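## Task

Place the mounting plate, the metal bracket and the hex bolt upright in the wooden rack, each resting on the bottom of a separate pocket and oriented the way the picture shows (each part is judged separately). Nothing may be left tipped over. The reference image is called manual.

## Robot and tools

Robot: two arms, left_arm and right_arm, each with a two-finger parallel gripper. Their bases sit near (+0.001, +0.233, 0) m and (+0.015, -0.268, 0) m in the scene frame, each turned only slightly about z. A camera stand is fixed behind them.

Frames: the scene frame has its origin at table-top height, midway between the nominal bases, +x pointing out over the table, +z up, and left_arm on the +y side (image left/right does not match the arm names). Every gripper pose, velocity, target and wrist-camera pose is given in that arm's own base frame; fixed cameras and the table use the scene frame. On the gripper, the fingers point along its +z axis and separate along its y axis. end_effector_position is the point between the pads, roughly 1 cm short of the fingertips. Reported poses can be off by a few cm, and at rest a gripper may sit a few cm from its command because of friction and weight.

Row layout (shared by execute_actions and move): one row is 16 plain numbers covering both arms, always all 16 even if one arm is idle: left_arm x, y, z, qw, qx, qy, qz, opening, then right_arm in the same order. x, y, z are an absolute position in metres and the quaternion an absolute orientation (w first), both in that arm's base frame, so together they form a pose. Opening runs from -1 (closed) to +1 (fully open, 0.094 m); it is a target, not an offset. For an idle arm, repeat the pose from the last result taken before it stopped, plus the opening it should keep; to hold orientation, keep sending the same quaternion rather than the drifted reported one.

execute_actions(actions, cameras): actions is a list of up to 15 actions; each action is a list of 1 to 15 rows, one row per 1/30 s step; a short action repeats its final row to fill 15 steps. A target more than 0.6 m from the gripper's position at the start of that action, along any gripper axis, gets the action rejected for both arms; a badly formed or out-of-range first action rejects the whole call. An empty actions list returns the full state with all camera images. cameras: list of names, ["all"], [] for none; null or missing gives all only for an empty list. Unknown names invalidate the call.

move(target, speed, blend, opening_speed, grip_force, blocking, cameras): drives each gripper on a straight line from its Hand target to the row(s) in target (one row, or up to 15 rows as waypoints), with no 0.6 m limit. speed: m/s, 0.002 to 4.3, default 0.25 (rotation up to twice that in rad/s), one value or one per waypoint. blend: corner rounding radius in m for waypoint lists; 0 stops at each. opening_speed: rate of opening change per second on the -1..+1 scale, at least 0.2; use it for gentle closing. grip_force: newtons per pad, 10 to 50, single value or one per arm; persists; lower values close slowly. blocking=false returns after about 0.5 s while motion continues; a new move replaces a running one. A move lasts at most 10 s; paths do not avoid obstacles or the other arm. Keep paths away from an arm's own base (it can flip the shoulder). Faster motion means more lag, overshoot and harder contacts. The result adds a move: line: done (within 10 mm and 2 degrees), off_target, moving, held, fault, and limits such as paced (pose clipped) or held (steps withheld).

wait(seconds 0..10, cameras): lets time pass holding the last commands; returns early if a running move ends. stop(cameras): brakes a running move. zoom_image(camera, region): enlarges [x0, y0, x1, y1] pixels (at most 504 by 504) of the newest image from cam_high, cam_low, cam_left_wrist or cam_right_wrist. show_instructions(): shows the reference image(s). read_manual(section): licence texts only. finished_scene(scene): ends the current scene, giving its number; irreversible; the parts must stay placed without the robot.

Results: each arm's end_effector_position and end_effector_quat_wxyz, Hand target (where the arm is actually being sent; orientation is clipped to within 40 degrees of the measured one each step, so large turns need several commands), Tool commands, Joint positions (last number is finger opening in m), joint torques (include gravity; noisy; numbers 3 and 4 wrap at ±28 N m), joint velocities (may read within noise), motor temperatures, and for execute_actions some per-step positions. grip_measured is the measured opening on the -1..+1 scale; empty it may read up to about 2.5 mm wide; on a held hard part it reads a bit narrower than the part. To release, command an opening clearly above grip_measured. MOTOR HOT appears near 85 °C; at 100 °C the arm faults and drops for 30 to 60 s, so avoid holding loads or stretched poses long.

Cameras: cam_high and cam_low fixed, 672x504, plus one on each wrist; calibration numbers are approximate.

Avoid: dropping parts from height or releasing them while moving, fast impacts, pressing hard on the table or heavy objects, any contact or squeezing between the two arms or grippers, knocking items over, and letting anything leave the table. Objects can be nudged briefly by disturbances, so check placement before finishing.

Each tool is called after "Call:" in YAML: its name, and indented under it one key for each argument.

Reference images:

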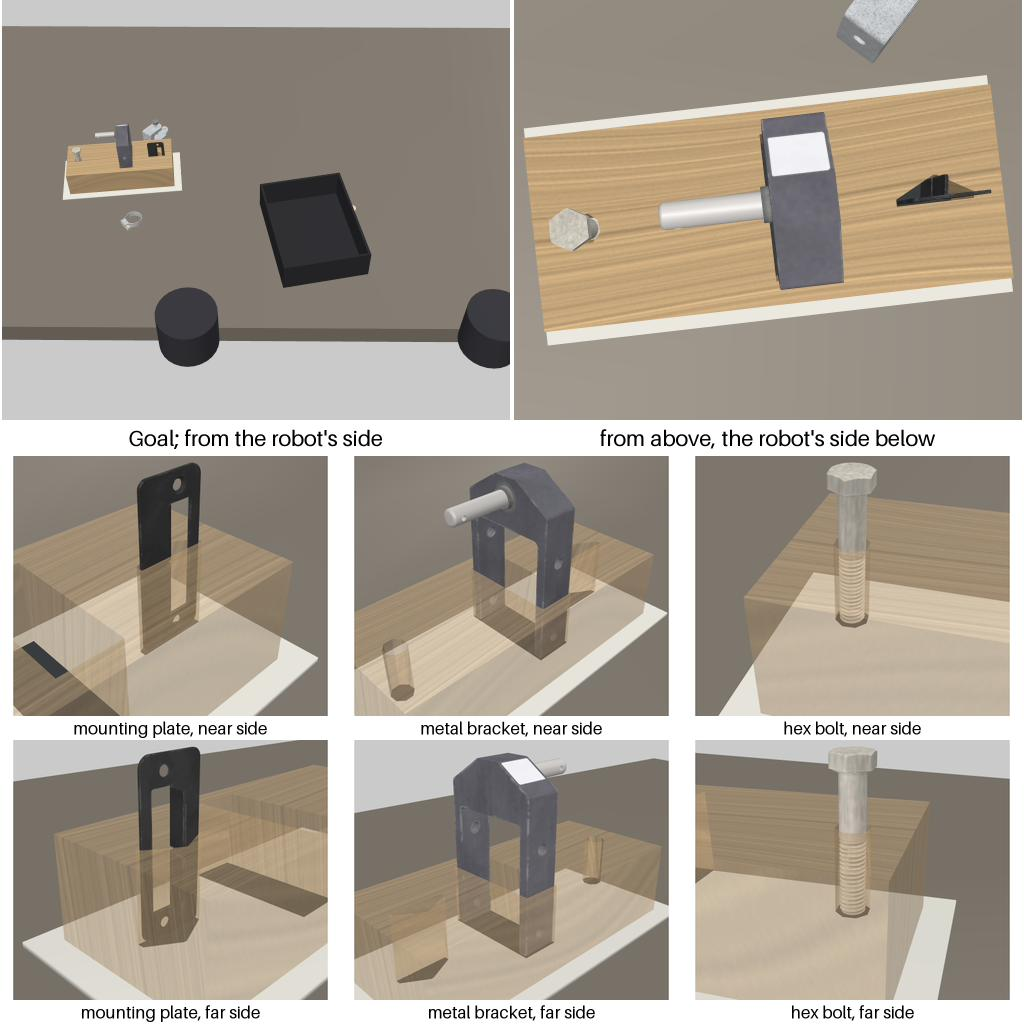

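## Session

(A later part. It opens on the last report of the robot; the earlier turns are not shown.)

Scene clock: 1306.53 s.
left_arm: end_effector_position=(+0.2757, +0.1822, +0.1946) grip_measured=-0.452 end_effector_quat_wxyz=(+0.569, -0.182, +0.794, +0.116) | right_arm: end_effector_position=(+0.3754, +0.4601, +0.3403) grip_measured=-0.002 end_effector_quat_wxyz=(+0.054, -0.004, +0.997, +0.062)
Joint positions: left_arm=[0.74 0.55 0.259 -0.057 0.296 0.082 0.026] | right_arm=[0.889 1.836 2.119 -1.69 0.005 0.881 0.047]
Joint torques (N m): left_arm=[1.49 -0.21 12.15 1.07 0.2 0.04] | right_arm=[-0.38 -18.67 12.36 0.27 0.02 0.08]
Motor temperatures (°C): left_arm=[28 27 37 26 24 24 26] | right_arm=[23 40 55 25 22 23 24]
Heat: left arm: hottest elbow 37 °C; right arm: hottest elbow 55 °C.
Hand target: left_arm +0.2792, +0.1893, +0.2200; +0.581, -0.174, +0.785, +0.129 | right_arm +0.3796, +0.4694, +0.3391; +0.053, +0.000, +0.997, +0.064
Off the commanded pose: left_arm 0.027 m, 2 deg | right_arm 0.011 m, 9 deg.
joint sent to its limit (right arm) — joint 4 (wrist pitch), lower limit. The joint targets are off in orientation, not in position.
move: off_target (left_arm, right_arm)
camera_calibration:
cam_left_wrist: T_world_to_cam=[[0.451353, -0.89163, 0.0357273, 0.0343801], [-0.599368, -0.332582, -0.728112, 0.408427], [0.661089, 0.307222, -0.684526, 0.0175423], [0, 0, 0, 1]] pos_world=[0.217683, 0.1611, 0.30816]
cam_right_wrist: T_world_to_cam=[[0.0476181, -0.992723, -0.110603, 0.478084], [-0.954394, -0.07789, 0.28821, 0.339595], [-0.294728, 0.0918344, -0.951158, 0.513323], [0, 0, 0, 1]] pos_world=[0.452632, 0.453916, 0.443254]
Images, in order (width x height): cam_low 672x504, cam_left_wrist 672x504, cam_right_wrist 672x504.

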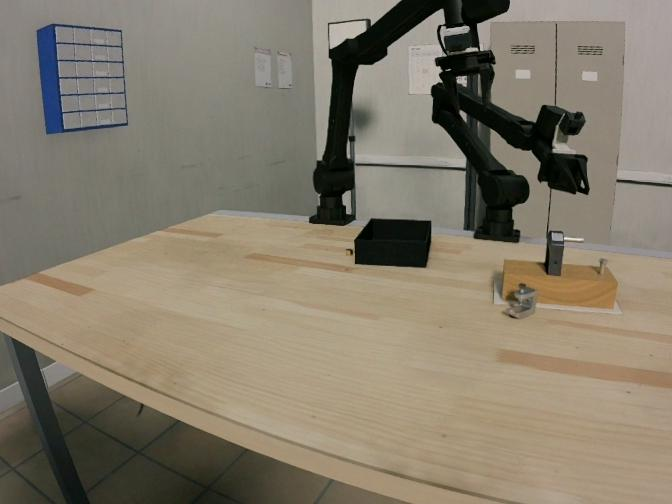

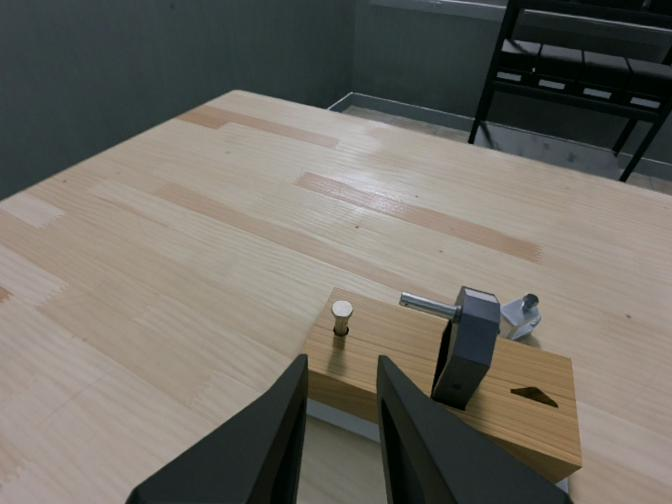

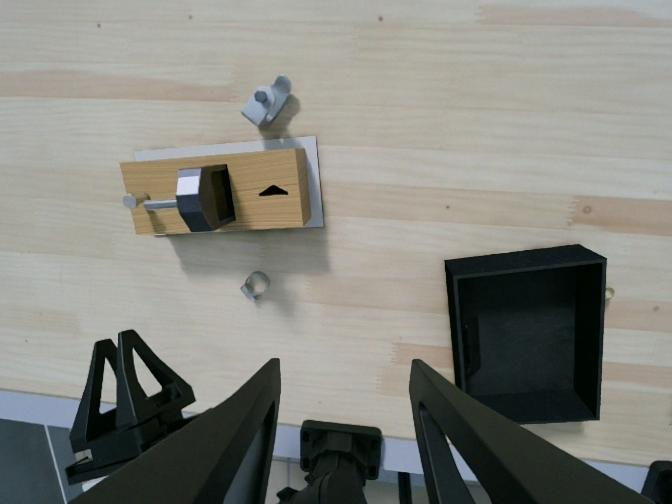

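Call:
move:
  target:
    - [0.27,0.10,0.27,0.2,0,0.98,0,-0.4,0.30,0.15,0.34,0,0,1,0,0]
    - [0.24,-0.10,0.24,0,0,1,0,-0.4,0.25,-0.2,0.33,0,0,1,0,0]
  blend: 0.05
  cameras: ["cam_left_wrist"]

Call:
zoom_image:
  camera: "cam_left_wrist"
  region: [200, 200, 500, 500]

Scene clock: 1331.33 s.
left_arm: end_effector_position=(+0.2311, -0.0940, +0.2268) grip_measured=-0.402 end_effector_quat_wxyz=(-0.009, +0.002, +1.000, +0.003) | right_arm: end_effector_position=(+0.2459, -0.1925, +0.3165) grip_measured=-0.002 end_effector_quat_wxyz=(+0.016, +0.000, +1.000, -0.014)
Joint positions: left_arm=[-0.383 0.994 0.967 -1.563 0.002 -0.38 0.028] | right_arm=[-0.661 1.138 1.299 -1.689 0.002 -0.662 0.047]
Joint torques (N m): left_arm=[-0.56 -3.19 11.21 -0.31 -0.09 -0.2] | right_arm=[-1.55 -8.23 12.41 0.03 -0.11 -0.08]
Motor temperatures (°C): left_arm=[28 26 42 25 24 24 25] | right_arm=[23 39 55 25 22 23 24]
Heat: left arm: hottest elbow 42 °C; right arm: hottest elbow 55 °C.
Hand target: left_arm +0.2397, -0.0999, +0.2398; +0.000, +0.000, +1.000, +0.000 | right_arm +0.2498, -0.1998, +0.3293; +0.025, +0.000, +1.000, -0.020
Off the commanded pose: left_arm 0.017 m, 1 deg | right_arm 0.016 m, 2 deg.
joint sent to its limit (right arm) — joint 4 (wrist pitch), lower limit. The joint targets are off in orientation, not in position.
move: off_target (left_arm, right_arm)
camera_calibration:
cam_left_wrist: T_world_to_cam=[[0.0199956, -0.9992, -0.0346411, -0.0874434], [-0.904733, -0.0328295, 0.424713, 0.15046], [-0.42551, 0.0228485, -0.904665, 0.428293], [0, 0, 0, 1]] pos_world=[0.320118, -0.0922198, 0.32053]
Images, in order (width x height): cam_left_wrist 672x504.

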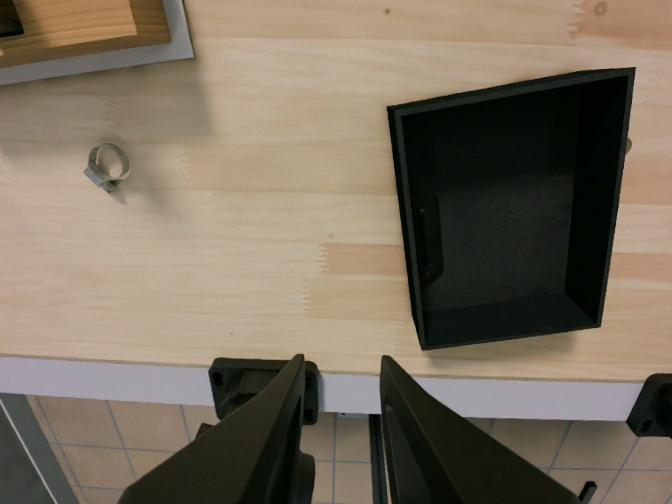

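Scaled by 1.680 from the camera's 672x504 image, which has a finer 960x720 frame.

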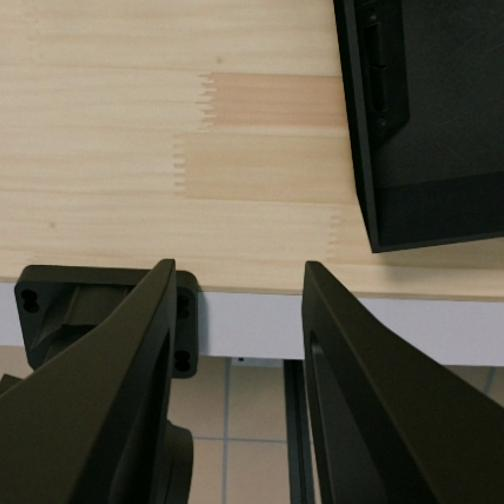

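Call:
move:
  target:
    - [0.245,-0.185,0.16,0,0,1,0,-0.4,0.25,-0.2,0.33,0,0,1,0,0]
  cameras: ["cam_left_wrist"]

Call:
zoom_image:
  camera: "cam_left_wrist"
  region: [200, 200, 450, 450]

Scene clock: 1340.70 s.
left_arm: end_effector_position=(+0.2433, -0.1810, +0.1637) grip_measured=-0.402 end_effector_quat_wxyz=(+0.001, +0.002, +1.000, -0.002) | right_arm: end_effector_position=(+0.2459, -0.1925, +0.3165) grip_measured=-0.002 end_effector_quat_wxyz=(+0.016, -0.001, +1.000, -0.014)
Joint positions: left_arm=[-0.637 1.157 0.911 -1.321 0.002 -0.632 0.028] | right_arm=[-0.661 1.138 1.299 -1.689 0.002 -0.663 0.047]
Joint torques (N m): left_arm=[-0.38 -5.07 8.02 0.17 -0.11 -0.19] | right_arm=[-1.55 -8.18 12.41 0.03 -0.11 -0.09]
Motor temperatures (°C): left_arm=[28 26 42 25 24 24 25] | right_arm=[23 38 55 25 22 23 24]
Heat: left arm: hottest elbow 42 °C; right arm: hottest elbow 55 °C.
Hand target: left_arm +0.2449, -0.1849, +0.1599; +0.000, +0.000, +1.000, +0.000 | right_arm +0.2498, -0.1998, +0.3293; +0.025, +0.000, +1.000, -0.020
Off the commanded pose: left_arm 0.006 m, 0 deg | right_arm 0.016 m, 2 deg.
joint sent to its limit (right arm) — joint 4 (wrist pitch), lower limit. The joint targets are off in orientation, not in position.
move: off_target (right_arm)
camera_calibration:
cam_left_wrist: T_world_to_cam=[[0.0194352, -0.999511, -0.024503, -0.178389], [-0.913218, -0.0277233, 0.406528, 0.191396], [-0.407008, 0.0144757, -0.91331, 0.373798], [0, 0, 0, 1]] pos_world=[0.330392, -0.178407, 0.259215]
Images, in order (width x height): cam_left_wrist 672x504.

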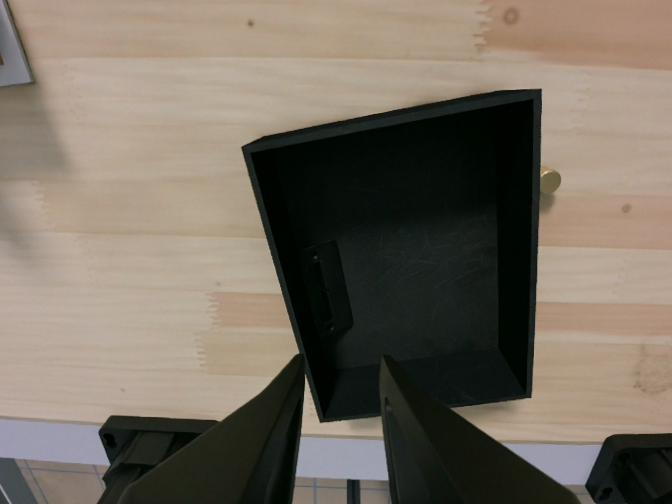

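Scaled by 2.016 from the camera's 672x504 image, which has a finer 960x720 frame.

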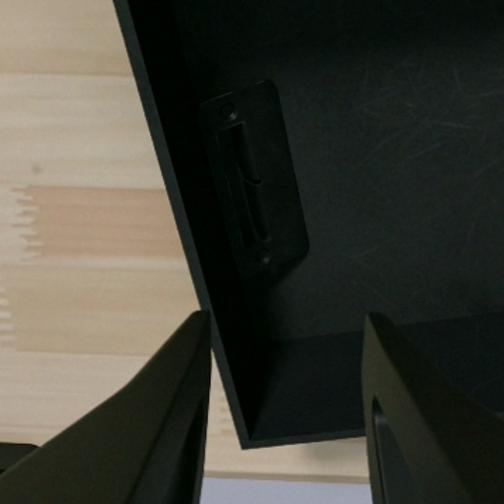

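Call:
zoom_image:
  camera: "cam_left_wrist"
  region: [285, 225, 375, 345]

Call:
show_instructions:

Scaled by 4.200 from the camera's 672x504 image, which has a finer 960x720 frame.

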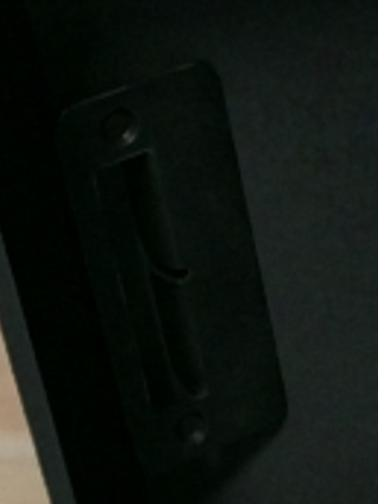

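Reference images for this scene: manual.

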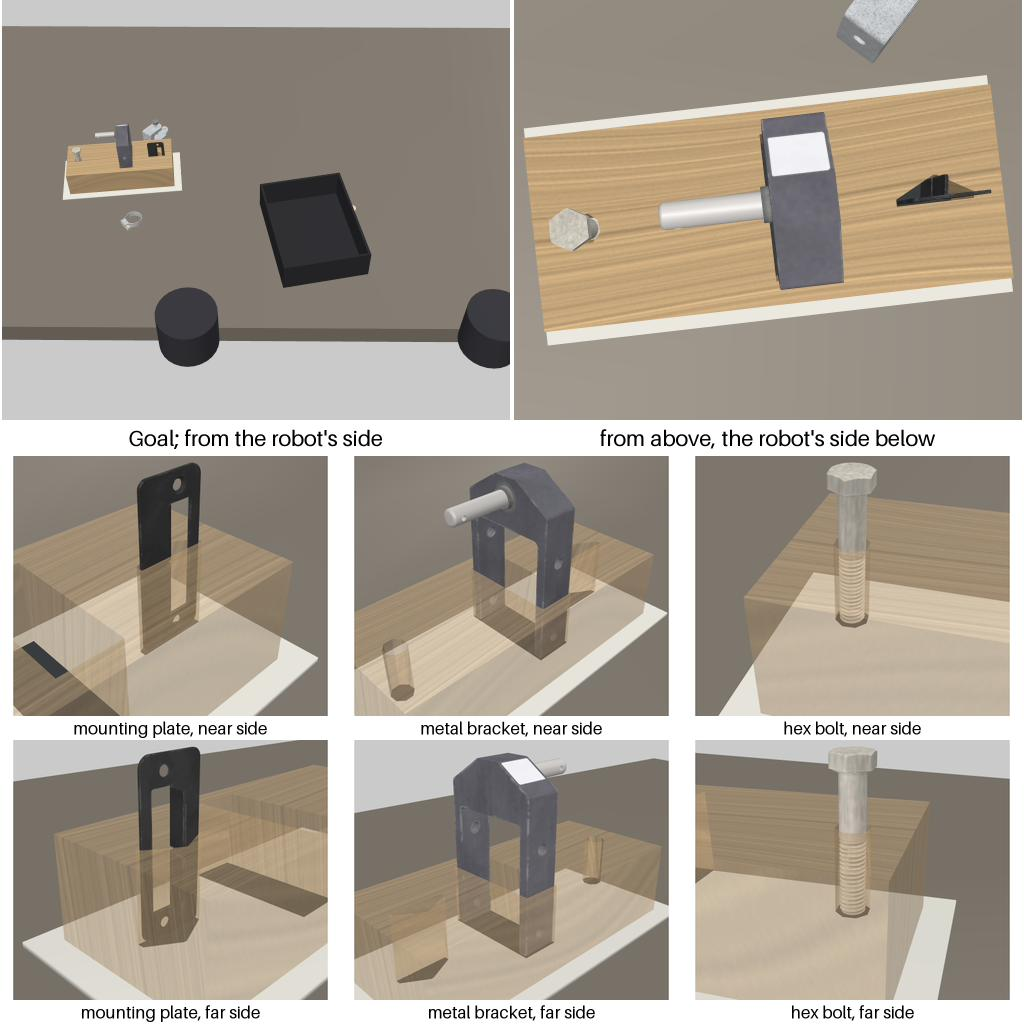

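Call:
move:
  target:
    - [0.20,-0.18,0.18,0,0.643,0.766,0,-0.5,0.25,-0.2,0.33,0,0,1,0,0]
    - [0.19,-0.18,0.14,0,0.989,0.148,0,-0.5,0.25,-0.2,0.33,0,0,1,0,0]
  blend: 0.02
  cameras: ["cam_left_wrist"]

Call:
zoom_image:
  camera: "cam_left_wrist"
  region: [220, 200, 480, 460]

Scene clock: 1446.83 s.
left_arm: end_effector_position=(+0.1911, -0.1780, +0.1406) grip_measured=-0.498 end_effector_quat_wxyz=(-0.004, +0.987, +0.158, -0.002) | right_arm: end_effector_position=(+0.2459, -0.1925, +0.3165) grip_measured=-0.002 end_effector_quat_wxyz=(+0.016, -0.001, +1.000, -0.014)
Joint positions: left_arm=[-0.75 1.061 0.781 -1.3 -0.003 2.074 0.024] | right_arm=[-0.661 1.138 1.299 -1.689 0.002 -0.663 0.047]
Joint torques (N m): left_arm=[-0.15 -4.95 7.23 0.06 0.22 0.02] | right_arm=[-1.55 -8.23 12.42 0.03 -0.12 -0.09]
Motor temperatures (°C): left_arm=[28 26 39 25 24 24 24] | right_arm=[23 32 54 25 22 23 24]
Heat: left arm: hottest elbow 39 °C; right arm: hottest elbow 54 °C.
Hand target: left_arm +0.1899, -0.1800, +0.1400; +0.000, +0.989, +0.148, +0.000 | right_arm +0.2498, -0.1998, +0.3293; +0.025, +0.000, +1.000, -0.020
Off the commanded pose: left_arm 0.002 m, 1 deg | right_arm 0.016 m, 2 deg.
joint sent to its limit (left arm) — joint 6 (wrist roll), upper limit. The joint targets still meet the commanded pose.
joint sent to its limit (right arm) — joint 4 (wrist pitch), lower limit. The joint targets are off in orientation, not in position.
move: off_target (right_arm)
camera_calibration:
cam_left_wrist: T_world_to_cam=[[-0.335264, 0.941925, -0.0193984, 0.237652], [0.857975, 0.313759, 0.406737, -0.124436], [0.389202, 0.119721, -0.91334, 0.197949], [0, 0, 0, 1]] pos_world=[0.109397, -0.208506, 0.236017]
Images, in order (width x height): cam_left_wrist 672x504.

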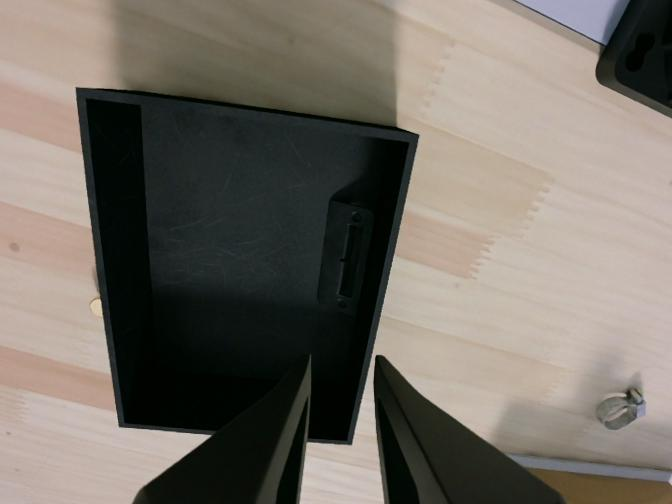

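Scaled by 1.938 from the camera's 672x504 image, which has a finer 960x720 frame.

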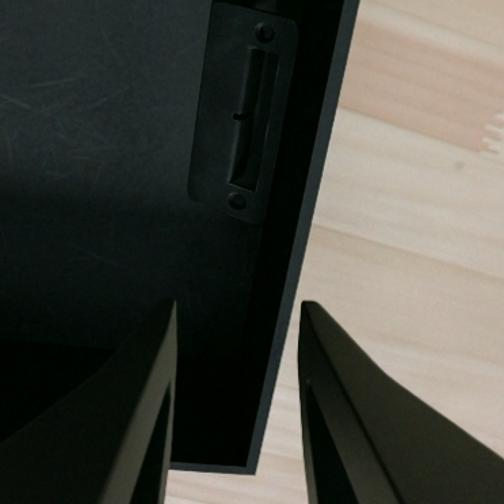

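Call:
move:
  target:
    - [0.182,-0.181,0.07,0,0.980,0.199,0,-0.62,0.25,-0.2,0.33,0,0,1,0,0]
  speed: 0.12
  cameras: ["cam_left_wrist"]

Call:
zoom_image:
  camera: "cam_left_wrist"
  region: [240, 220, 440, 420]

Scene clock: 1465.50 s.
left_arm: end_effector_position=(+0.1837, -0.1788, +0.0748) grip_measured=-0.618 end_effector_quat_wxyz=(+0.004, +0.980, +0.198, +0.003) | right_arm: end_effector_position=(+0.2459, -0.1925, +0.3165) grip_measured=-0.002 end_effector_quat_wxyz=(+0.016, -0.001, +1.000, -0.014)
Joint positions: left_arm=[-0.771 1.114 0.631 -1.078 -0.001 1.973 0.018] | right_arm=[-0.661 1.138 1.299 -1.689 0.002 -0.663 0.047]
Joint torques (N m): left_arm=[-0.73 -3.66 6.75 0.17 0.15 -0.23] | right_arm=[-1.55 -8.23 12.41 0.03 -0.12 -0.09]
Motor temperatures (°C): left_arm=[28 26 39 25 24 24 24] | right_arm=[23 31 55 25 22 23 24]
Heat: left arm: hottest elbow 39 °C; right arm: hottest elbow 55 °C.
Hand target: left_arm +0.1819, -0.1808, +0.0701; +0.000, +0.980, +0.199, +0.000 | right_arm +0.2498, -0.1998, +0.3293; +0.025, +0.000, +1.000, -0.020
Off the commanded pose: left_arm 0.006 m, 1 deg | right_arm 0.016 m, 2 deg.
joint sent to its limit (right arm) — joint 4 (wrist pitch), lower limit. The joint targets are off in orientation, not in position.
move: off_target (right_arm)
camera_calibration:
cam_left_wrist: T_world_to_cam=[[-0.40876, 0.911881, -0.0372544, 0.244128], [0.824888, 0.386613, 0.41242, -0.072399], [0.390481, 0.13785, -0.910232, 0.143657], [0, 0, 0, 1]] pos_world=[0.103415, -0.214428, 0.169715]
Images, in order (width x height): cam_left_wrist 672x504.

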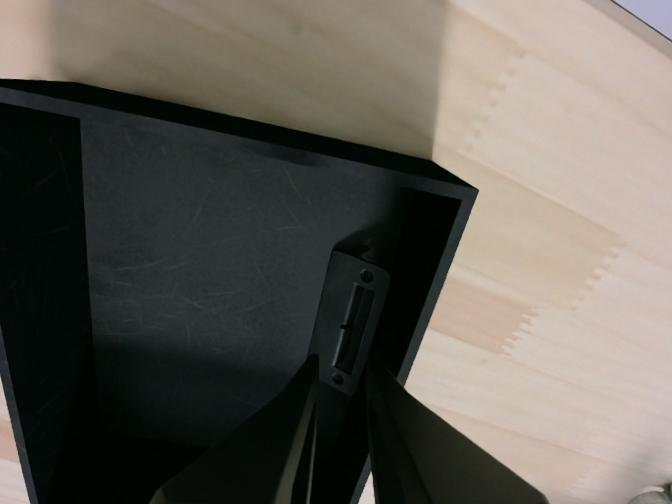

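Scaled by 2.520 from the camera's 672x504 image, which has a finer 960x720 frame.

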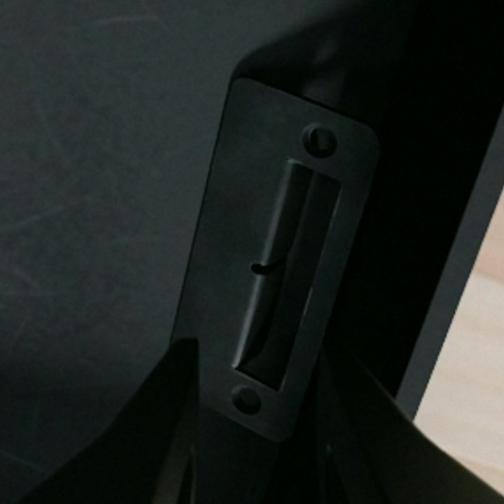

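Call:
move:
  target:
    - [0.186,-0.1765,0.05,0,0.990,0.139,0,-0.28,0.25,-0.2,0.33,0,0,1,0,0]
  speed: 0.1
  cameras: ["cam_left_wrist"]

Call:
zoom_image:
  camera: "cam_left_wrist"
  region: [240, 220, 440, 420]

Scene clock: 1495.13 s.
left_arm: end_effector_position=(+0.1849, -0.1789, +0.0556) grip_measured=-0.282 end_effector_quat_wxyz=(+0.003, +0.989, +0.148, +0.006) | right_arm: end_effector_position=(+0.2459, -0.1925, +0.3165) grip_measured=-0.002 end_effector_quat_wxyz=(+0.016, -0.001, +1.000, -0.014)
Joint positions: left_arm=[-0.771 1.15 0.598 -1.006 -0.005 2.074 0.034] | right_arm=[-0.661 1.138 1.299 -1.689 0.002 -0.663 0.047]
Joint torques (N m): left_arm=[0.62 -3.49 6.34 0.17 0.04 0.04] | right_arm=[-1.55 -8.18 12.42 0.03 -0.11 -0.09]
Motor temperatures (°C): left_arm=[28 26 38 25 24 24 24] | right_arm=[23 31 55 25 22 23 24]
Heat: left arm: hottest elbow 38 °C; right arm: hottest elbow 55 °C.
Hand target: left_arm +0.1855, -0.1767, +0.0501; -0.002, +0.989, +0.145, +0.003 | right_arm +0.2498, -0.1998, +0.3293; +0.025, +0.000, +1.000, -0.020
Off the commanded pose: left_arm 0.006 m, 1 deg | right_arm 0.016 m, 2 deg.
joint sent to its limit (left arm) — joint 6 (wrist roll), upper limit. The joint targets still meet the commanded pose.
joint sent to its limit (right arm) — joint 4 (wrist pitch), lower limit. The joint targets are off in orientation, not in position.
move: off_target (right_arm)
camera_calibration:
cam_left_wrist: T_world_to_cam=[[-0.314936, 0.948386, -0.0371341, 0.23332], [0.857304, 0.301041, 0.417617, -0.0870353], [0.407241, 0.0996873, -0.907864, 0.115666], [0, 0, 0, 1]] pos_world=[0.100993, -0.206607, 0.150021]
Images, in order (width x height): cam_left_wrist 672x504.

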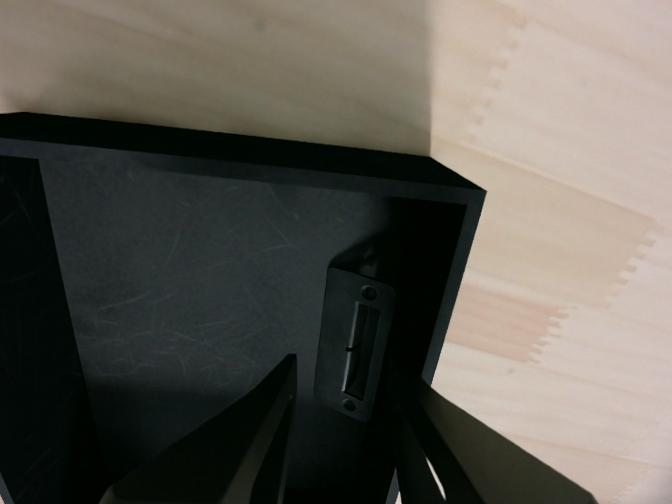

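Scaled by 2.520 from the camera's 672x504 image, which has a finer 960x720 frame.

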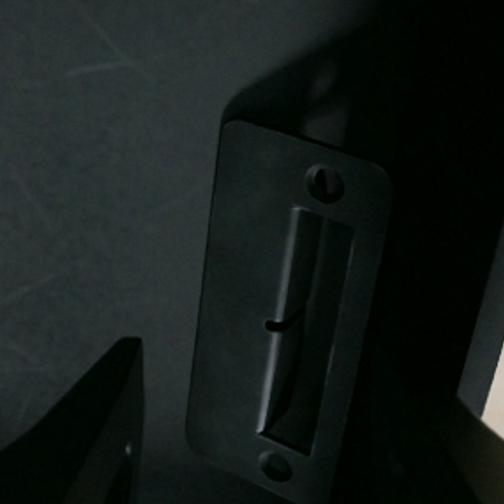

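Call:
move:
  target:
    - [0.185,-0.1705,0.045,0,0.990,0.139,0,-0.28,0.25,-0.2,0.33,0,0,1,0,0]
    - [0.185,-0.1705,0.024,0,0.990,0.139,0,-0.28,0.25,-0.2,0.33,0,0,1,0,0]
  speed: 0.06
  cameras: ["cam_left_wrist"]

Call:
zoom_image:
  camera: "cam_left_wrist"
  region: [240, 250, 440, 450]

Scene clock: 1514.23 s.
left_arm: end_effector_position=(+0.1892, -0.1815, +0.0353) grip_measured=-0.282 end_effector_quat_wxyz=(+0.014, +0.989, +0.147, +0.016) | right_arm: end_effector_position=(+0.2459, -0.1925, +0.3165) grip_measured=-0.002 end_effector_quat_wxyz=(+0.016, -0.001, +1.000, -0.014)
Joint positions: left_arm=[-0.769 1.186 0.56 -0.904 -0.008 2.078 0.034] | right_arm=[-0.661 1.138 1.299 -1.689 0.002 -0.663 0.047]
Joint torques (N m): left_arm=[1.49 -3.49 5.2 -0.2 -0.03 -0.01] | right_arm=[-1.61 -8.18 12.42 0.03 -0.12 -0.09]
Motor temperatures (°C): left_arm=[28 26 38 25 24 24 24] | right_arm=[23 31 55 25 22 23 24]
Heat: left arm: hottest elbow 38 °C; right arm: hottest elbow 55 °C.
Hand target: left_arm +0.1840, -0.1709, +0.0246; -0.004, +0.989, +0.149, +0.005 | right_arm +0.2498, -0.1998, +0.3293; +0.025, +0.000, +1.000, -0.020
Off the commanded pose: left_arm 0.016 m, 3 deg | right_arm 0.016 m, 2 deg.
joint sent to its limit (left arm) — joint 6 (wrist roll), upper limit. The joint targets still meet the commanded pose.
joint sent to its limit (right arm) — joint 4 (wrist pitch), lower limit. The joint targets are off in orientation, not in position.
move: off_target (left_arm, right_arm)
camera_calibration:
cam_left_wrist: T_world_to_cam=[[-0.312417, 0.947985, -0.0609969, 0.236626], [0.848064, 0.307265, 0.431713, -0.0790831], [0.427999, 0.0831451, -0.899946, 0.0886163], [0, 0, 0, 1]] pos_world=[0.103066, -0.207387, 0.128325]
Images, in order (width x height): cam_left_wrist 672x504.

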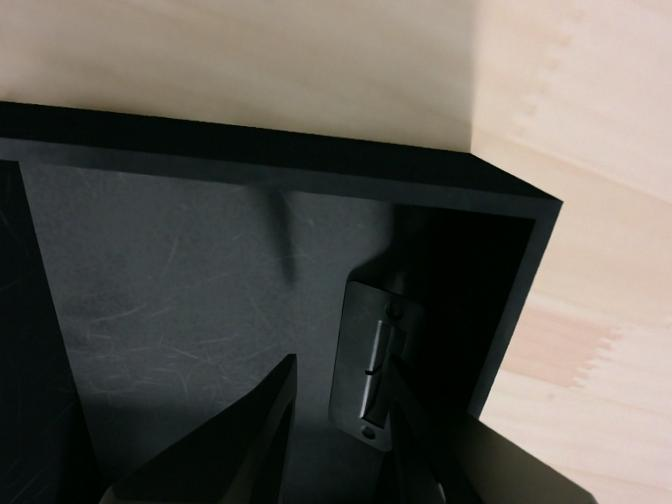

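Scaled by 2.520 from the camera's 672x504 image, which has a finer 960x720 frame.

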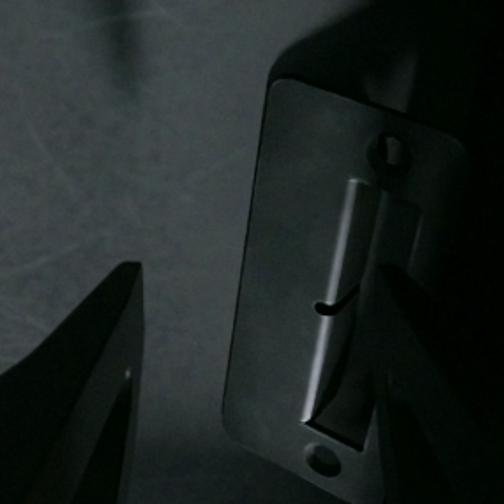

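Call:
move:
  target:
    - [0.192,-0.183,0.034,0,0.990,0.139,0,-0.32,0.25,-0.2,0.33,0,0,1,0,0]
    - [0.192,-0.183,0.018,0,0.990,0.139,0,-0.32,0.25,-0.2,0.33,0,0,1,0,0]
  speed: 0.05
  cameras: ["cam_left_wrist"]

Call:
zoom_image:
  camera: "cam_left_wrist"
  region: [260, 270, 460, 470]

Scene clock: 1528.17 s.
left_arm: end_effector_position=(+0.1925, -0.1855, +0.0239) grip_measured=-0.318 end_effector_quat_wxyz=(+0.006, +0.989, +0.146, +0.008) | right_arm: end_effector_position=(+0.2459, -0.1925, +0.3165) grip_measured=-0.002 end_effector_quat_wxyz=(+0.016, -0.001, +1.000, -0.014)
Joint positions: left_arm=[-0.769 1.245 0.568 -0.875 -0.005 2.079 0.032] | right_arm=[-0.661 1.138 1.299 -1.689 0.002 -0.663 0.047]
Joint torques (N m): left_arm=[0.73 -3.96 5.85 -0.03 0.07 -0.03] | right_arm=[-1.61 -8.18 12.42 0.03 -0.12 -0.09]
Motor temperatures (°C): left_arm=[28 26 38 25 24 24 24] | right_arm=[23 31 55 25 22 23 24]
Heat: left arm: hottest elbow 38 °C; right arm: hottest elbow 55 °C.
Hand target: left_arm +0.1916, -0.1832, +0.0182; -0.002, +0.990, +0.144, +0.003 | right_arm +0.2498, -0.1998, +0.3293; +0.025, +0.000, +1.000, -0.020
Off the commanded pose: left_arm 0.006 m, 1 deg | right_arm 0.016 m, 2 deg.
joint sent to its limit (left arm) — joint 6 (wrist roll), upper limit. The joint targets still meet the commanded pose.
joint sent to its limit (right arm) — joint 4 (wrist pitch), lower limit. The joint targets are off in orientation, not in position.
move: off_target (right_arm)
camera_calibration:
cam_left_wrist: T_world_to_cam=[[-0.311846, 0.949145, -0.0433123, 0.240389], [0.856225, 0.300493, 0.420217, -0.0782317], [0.411862, 0.0939579, -0.90639, 0.0824532], [0, 0, 0, 1]] pos_world=[0.107989, -0.212403, 0.118021]
Images, in order (width x height): cam_left_wrist 672x504.

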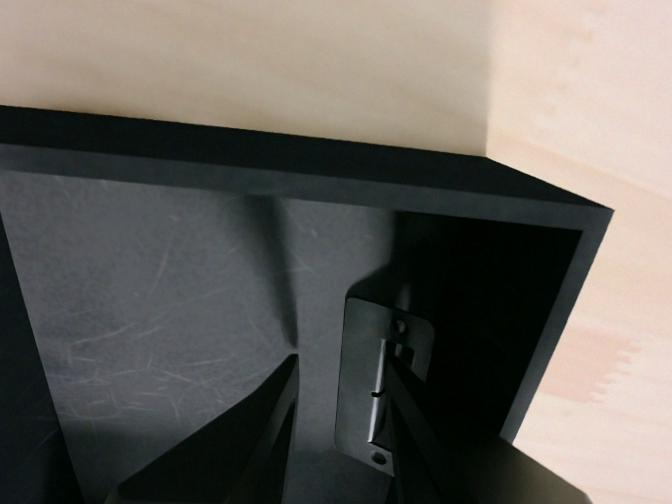

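Scaled by 2.520 from the camera's 672x504 image, which has a finer 960x720 frame.

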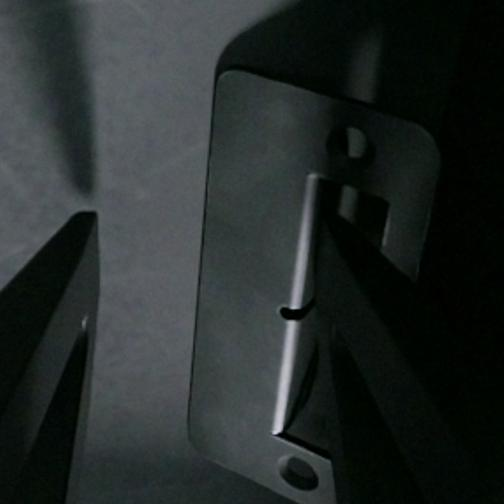

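Call:
move:
  target:
    - [0.192,-0.183,0.011,0,0.990,0.139,0,-0.32,0.25,-0.2,0.33,0,0,1,0,0]
    - [0.192,-0.183,0.011,0,0.990,0.139,0,-1,0.25,-0.2,0.33,0,0,1,0,0]
  speed: 0.05
  opening_speed: 0.3
  cameras: ["cam_left_wrist"]

Call:
zoom_image:
  camera: "cam_left_wrist"
  region: [260, 270, 460, 470]

Scene clock: 1540.60 s.
left_arm: end_effector_position=(+0.1960, -0.1878, +0.0243) grip_measured=-0.990 end_effector_quat_wxyz=(+0.011, +0.989, +0.146, +0.014) | right_arm: end_effector_position=(+0.2459, -0.1925, +0.3165) grip_measured=-0.002 end_effector_quat_wxyz=(+0.016, -0.001, +1.000, -0.014)
Joint positions: left_arm=[-0.769 1.245 0.569 -0.86 -0.01 2.079 0] | right_arm=[-0.661 1.138 1.299 -1.689 0.002 -0.663 0.047]
Joint torques (N m): left_arm=[0.56 -3.14 5.19 0.38 0.21 -0.05] | right_arm=[-1.61 -8.23 12.41 0.03 -0.11 -0.09]
Motor temperatures (°C): left_arm=[28 26 37 25 24 24 24] | right_arm=[23 31 55 25 23 23 24]
Heat: left arm: hottest elbow 37 °C; right arm: hottest elbow 55 °C.
Hand target: left_arm +0.1912, -0.1828, +0.0118; -0.002, +0.990, +0.144, +0.002 | right_arm +0.2498, -0.1998, +0.3293; +0.025, +0.000, +1.000, -0.020
Off the commanded pose: left_arm 0.015 m, 2 deg | right_arm 0.016 m, 2 deg.
joint sent to its limit (left arm) — joint 6 (wrist roll), upper limit. The joint targets still meet the commanded pose.
joint sent to its limit (right arm) — joint 4 (wrist pitch), lower limit. The joint targets are off in orientation, not in position.
move: off_target (left_arm, right_arm); target 2's new opening was sent with left_arm's hand 0.011 m and 2 deg from that target
camera_calibration:
cam_left_wrist: T_world_to_cam=[[-0.311221, 0.948747, -0.0549709, 0.243864], [0.8501, 0.303785, 0.430168, -0.0791311], [0.42482, 0.0871465, -0.901073, 0.0776638], [0, 0, 0, 1]] pos_world=[0.110172, -0.214094, 0.117426]
Images, in order (width x height): cam_left_wrist 672x504.

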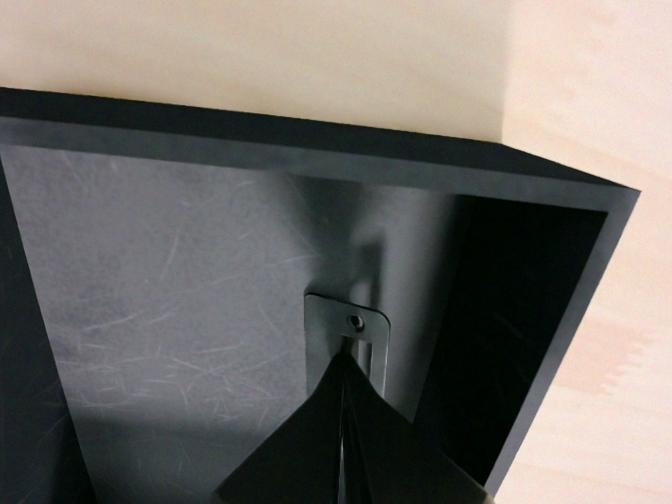

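Scaled by 2.520 from the camera's 672x504 image, which has a finer 960x720 frame.

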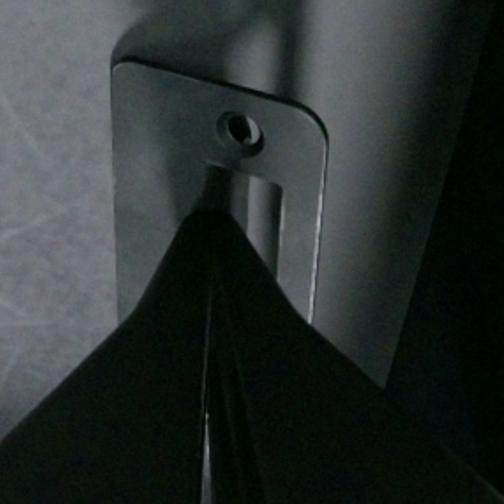

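Call:
move:
  target:
    - [0.196,-0.1865,0.040,0,0.990,0.139,0,-0.1,0.25,-0.2,0.33,0,0,1,0,0]
    - [0.194,-0.1865,0.005,0,0.990,0.139,0,-0.1,0.25,-0.2,0.33,0,0,1,0,0]
  speed: 0.05
  cameras: ["cam_left_wrist"]

Call:
zoom_image:
  camera: "cam_left_wrist"
  region: [240, 270, 440, 470]

Scene clock: 1552.80 s.
left_arm: end_effector_position=(+0.1992, -0.1928, +0.0174) grip_measured=-0.102 end_effector_quat_wxyz=(+0.012, +0.989, +0.144, +0.011) | right_arm: end_effector_position=(+0.2459, -0.1925, +0.3165) grip_measured=-0.002 end_effector_quat_wxyz=(+0.016, -0.001, +1.000, -0.014)
Joint positions: left_arm=[-0.77 1.28 0.575 -0.833 -0.004 2.083 0.042] | right_arm=[-0.661 1.138 1.299 -1.689 0.002 -0.663 0.047]
Joint torques (N m): left_arm=[0.21 -3.19 4.71 0.32 0.08 -0.08] | right_arm=[-1.55 -8.18 12.42 0.03 -0.11 -0.09]
Motor temperatures (°C): left_arm=[28 26 37 25 24 24 24] | right_arm=[23 31 55 25 23 23 24]
Heat: left arm: hottest elbow 37 °C; right arm: hottest elbow 55 °C.
Hand target: left_arm +0.1934, -0.1865, +0.0057; -0.001, +0.990, +0.143, +0.002 | right_arm +0.2498, -0.1998, +0.3293; +0.025, +0.000, +1.000, -0.020
Off the commanded pose: left_arm 0.015 m, 2 deg | right_arm 0.016 m, 2 deg.
joint sent to its limit (left arm) — joint 6 (wrist roll), upper limit. The joint targets still meet the commanded pose.
joint sent to its limit (right arm) — joint 4 (wrist pitch), lower limit. The joint targets are off in orientation, not in position.
move: off_target (left_arm, right_arm)
camera_calibration:
cam_left_wrist: T_world_to_cam=[[-0.306249, 0.950298, -0.0560778, 0.248522], [0.854135, 0.300314, 0.424575, -0.0788075], [0.420314, 0.0821279, -0.903654, 0.0705169], [0, 0, 0, 1]] pos_world=[0.113783, -0.218295, 0.111119]
Images, in order (width x height): cam_left_wrist 672x504.

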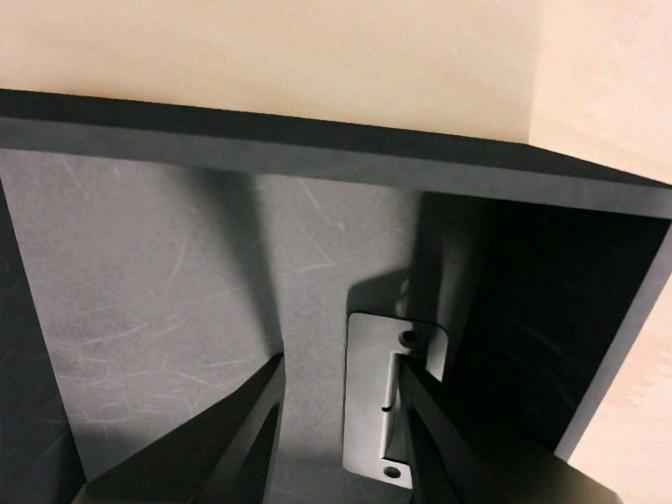

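Scaled by 2.520 from the camera's 672x504 image, which has a finer 960x720 frame.

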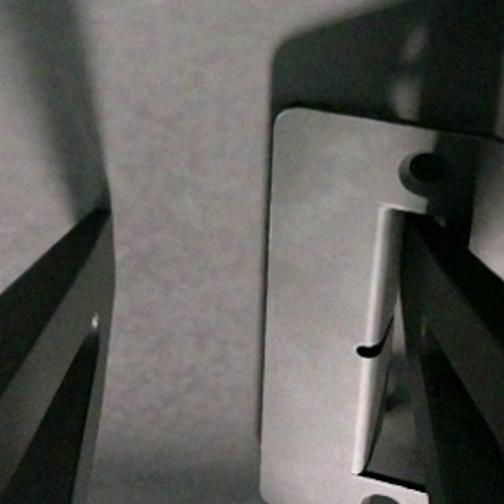

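Call:
move:
  target:
    - [0.194,-0.1865,0.003,0,0.990,0.139,0,-1,0.25,-0.2,0.33,0,0,1,0,0]
  speed: 0.05
  opening_speed: 0.3
  cameras: ["cam_left_wrist"]

Call:
zoom_image:
  camera: "cam_left_wrist"
  region: [240, 270, 440, 470]

Scene clock: 1565.73 s.
left_arm: end_effector_position=(+0.2001, -0.1938, +0.0175) grip_measured=-0.623 end_effector_quat_wxyz=(+0.014, +0.989, +0.144, +0.013) | right_arm: end_effector_position=(+0.2459, -0.1925, +0.3165) grip_measured=-0.002 end_effector_quat_wxyz=(+0.016, -0.001, +1.000, -0.014)
Joint positions: left_arm=[-0.77 1.28 0.575 -0.828 -0.003 2.083 0.018] | right_arm=[-0.661 1.138 1.299 -1.689 0.002 -0.663 0.047]
Joint torques (N m): left_arm=[-0.21 -3.43 4.71 0.34 0.05 -0.08] | right_arm=[-1.55 -8.18 12.41 0.05 -0.12 -0.09]
Motor temperatures (°C): left_arm=[28 26 36 25 24 24 24] | right_arm=[23 31 55 25 23 23 24]
Heat: left arm: hottest elbow 36 °C; right arm: hottest elbow 55 °C.
Hand target: left_arm +0.1932, -0.1864, +0.0040; -0.001, +0.990, +0.143, +0.002 | right_arm +0.2498, -0.1998, +0.3293; +0.025, +0.000, +1.000, -0.020
Off the commanded pose: left_arm 0.017 m, 2 deg | right_arm 0.016 m, 2 deg.
joint sent to its limit (left arm) — joint 6 (wrist roll), upper limit. The joint targets still meet the commanded pose.
joint sent to its limit (right arm) — joint 4 (wrist pitch), lower limit. The joint targets are off in orientation, not in position.
move: off_target (left_arm, right_arm)
camera_calibration:
cam_left_wrist: T_world_to_cam=[[-0.306022, 0.950067, -0.0610229, 0.249731], [0.852599, 0.302018, 0.42645, -0.0787116], [0.423586, 0.0784751, -0.90245, 0.068827], [0, 0, 0, 1]] pos_world=[0.114378, -0.21889, 0.110919]
Images, in order (width x height): cam_left_wrist 672x504.

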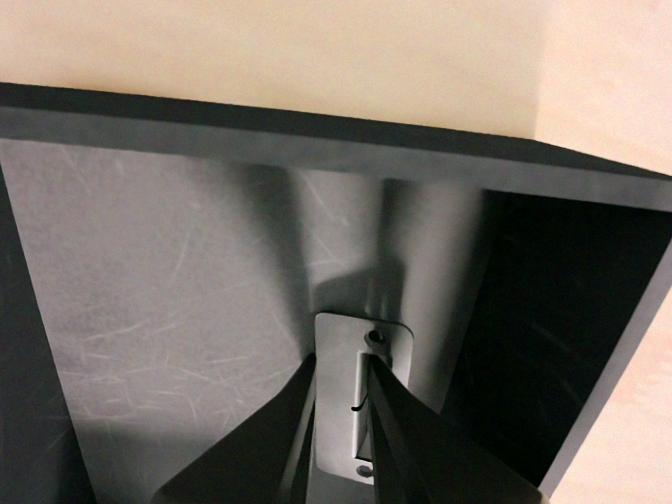

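Scaled by 2.520 from the camera's 672x504 image, which has a finer 960x720 frame.

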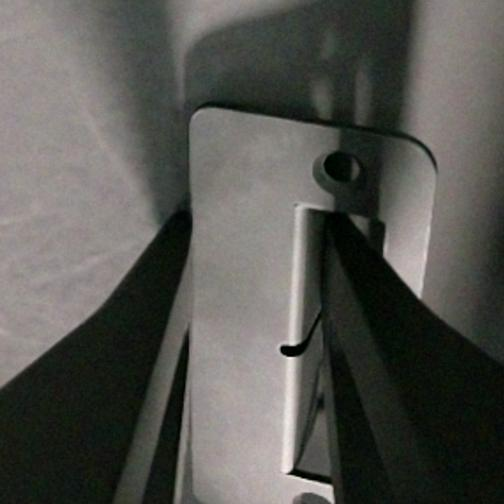

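Call:
move:
  target:
    - [0.196,-0.1875,0.06,0,0.990,0.139,0,-1,0.25,-0.2,0.33,0,0,1,0,0]
    - [0.20,-0.185,0.19,0,0.990,0.139,0,-1,0.25,-0.2,0.33,0,0,1,0,0]
  speed: 0.12
  cameras: ["cam_left_wrist"]

Call:
zoom_image:
  camera: "cam_left_wrist"
  region: [240, 270, 440, 470]

Scene clock: 1588.90 s.
left_arm: end_effector_position=(+0.1895, -0.1801, +0.1728) grip_measured=-0.624 end_effector_quat_wxyz=(-0.019, +0.989, +0.145, -0.007) | right_arm: end_effector_position=(+0.2459, -0.1925, +0.3165) grip_measured=-0.002 end_effector_quat_wxyz=(+0.016, -0.001, +1.000, -0.014)
Joint positions: left_arm=[-0.766 1.061 0.867 -1.416 -0.012 2.084 0.018] | right_arm=[-0.661 1.138 1.299 -1.689 0.002 -0.663 0.047]
Joint torques (N m): left_arm=[1.2 -5.89 10.76 -0.49 -0.02 -0.06] | right_arm=[-1.55 -8.23 12.42 0.03 -0.11 -0.09]
Motor temperatures (°C): left_arm=[28 26 36 25 24 24 24] | right_arm=[23 31 55 25 23 23 24]
Heat: left arm: hottest elbow 36 °C; right arm: hottest elbow 55 °C.
Hand target: left_arm +0.1991, -0.1852, +0.1898; -0.004, +0.989, +0.149, +0.006 | right_arm +0.2498, -0.1998, +0.3293; +0.025, +0.000, +1.000, -0.020
Off the commanded pose: left_arm 0.021 m, 2 deg | right_arm 0.016 m, 2 deg.
joint sent to its limit (left arm) — joint 6 (wrist roll), upper limit. The joint targets still meet the commanded pose.
joint sent to its limit (right arm) — joint 4 (wrist pitch), lower limit. The joint targets are off in orientation, not in position.
move: off_target (left_arm, right_arm)
camera_calibration:
cam_left_wrist: T_world_to_cam=[[-0.310542, 0.950497, 0.0109489, 0.23147], [0.872158, 0.280329, 0.400944, -0.14321], [0.378027, 0.134059, -0.916037, 0.23344], [0, 0, 0, 1]] pos_world=[0.108536, -0.21116, 0.268725]
Images, in order (width x height): cam_left_wrist 672x504.

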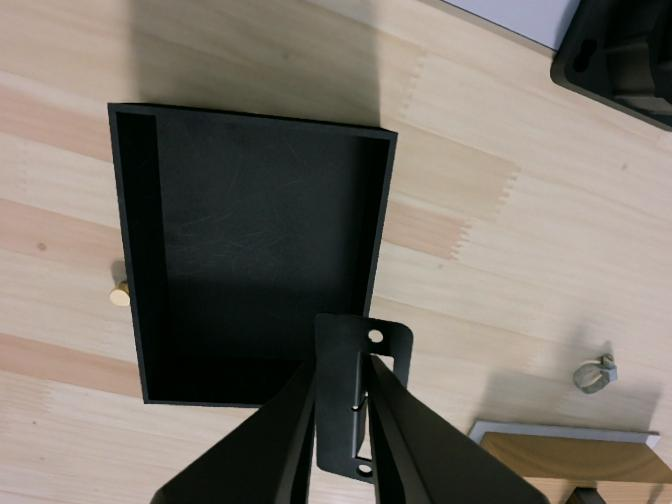

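Scaled by 2.520 from the camera's 672x504 image, which has a finer 960x720 frame.

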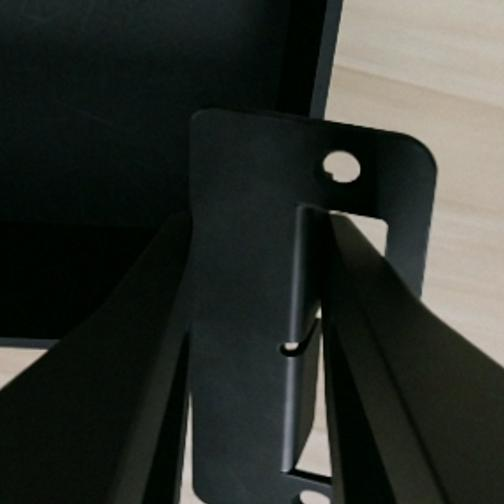

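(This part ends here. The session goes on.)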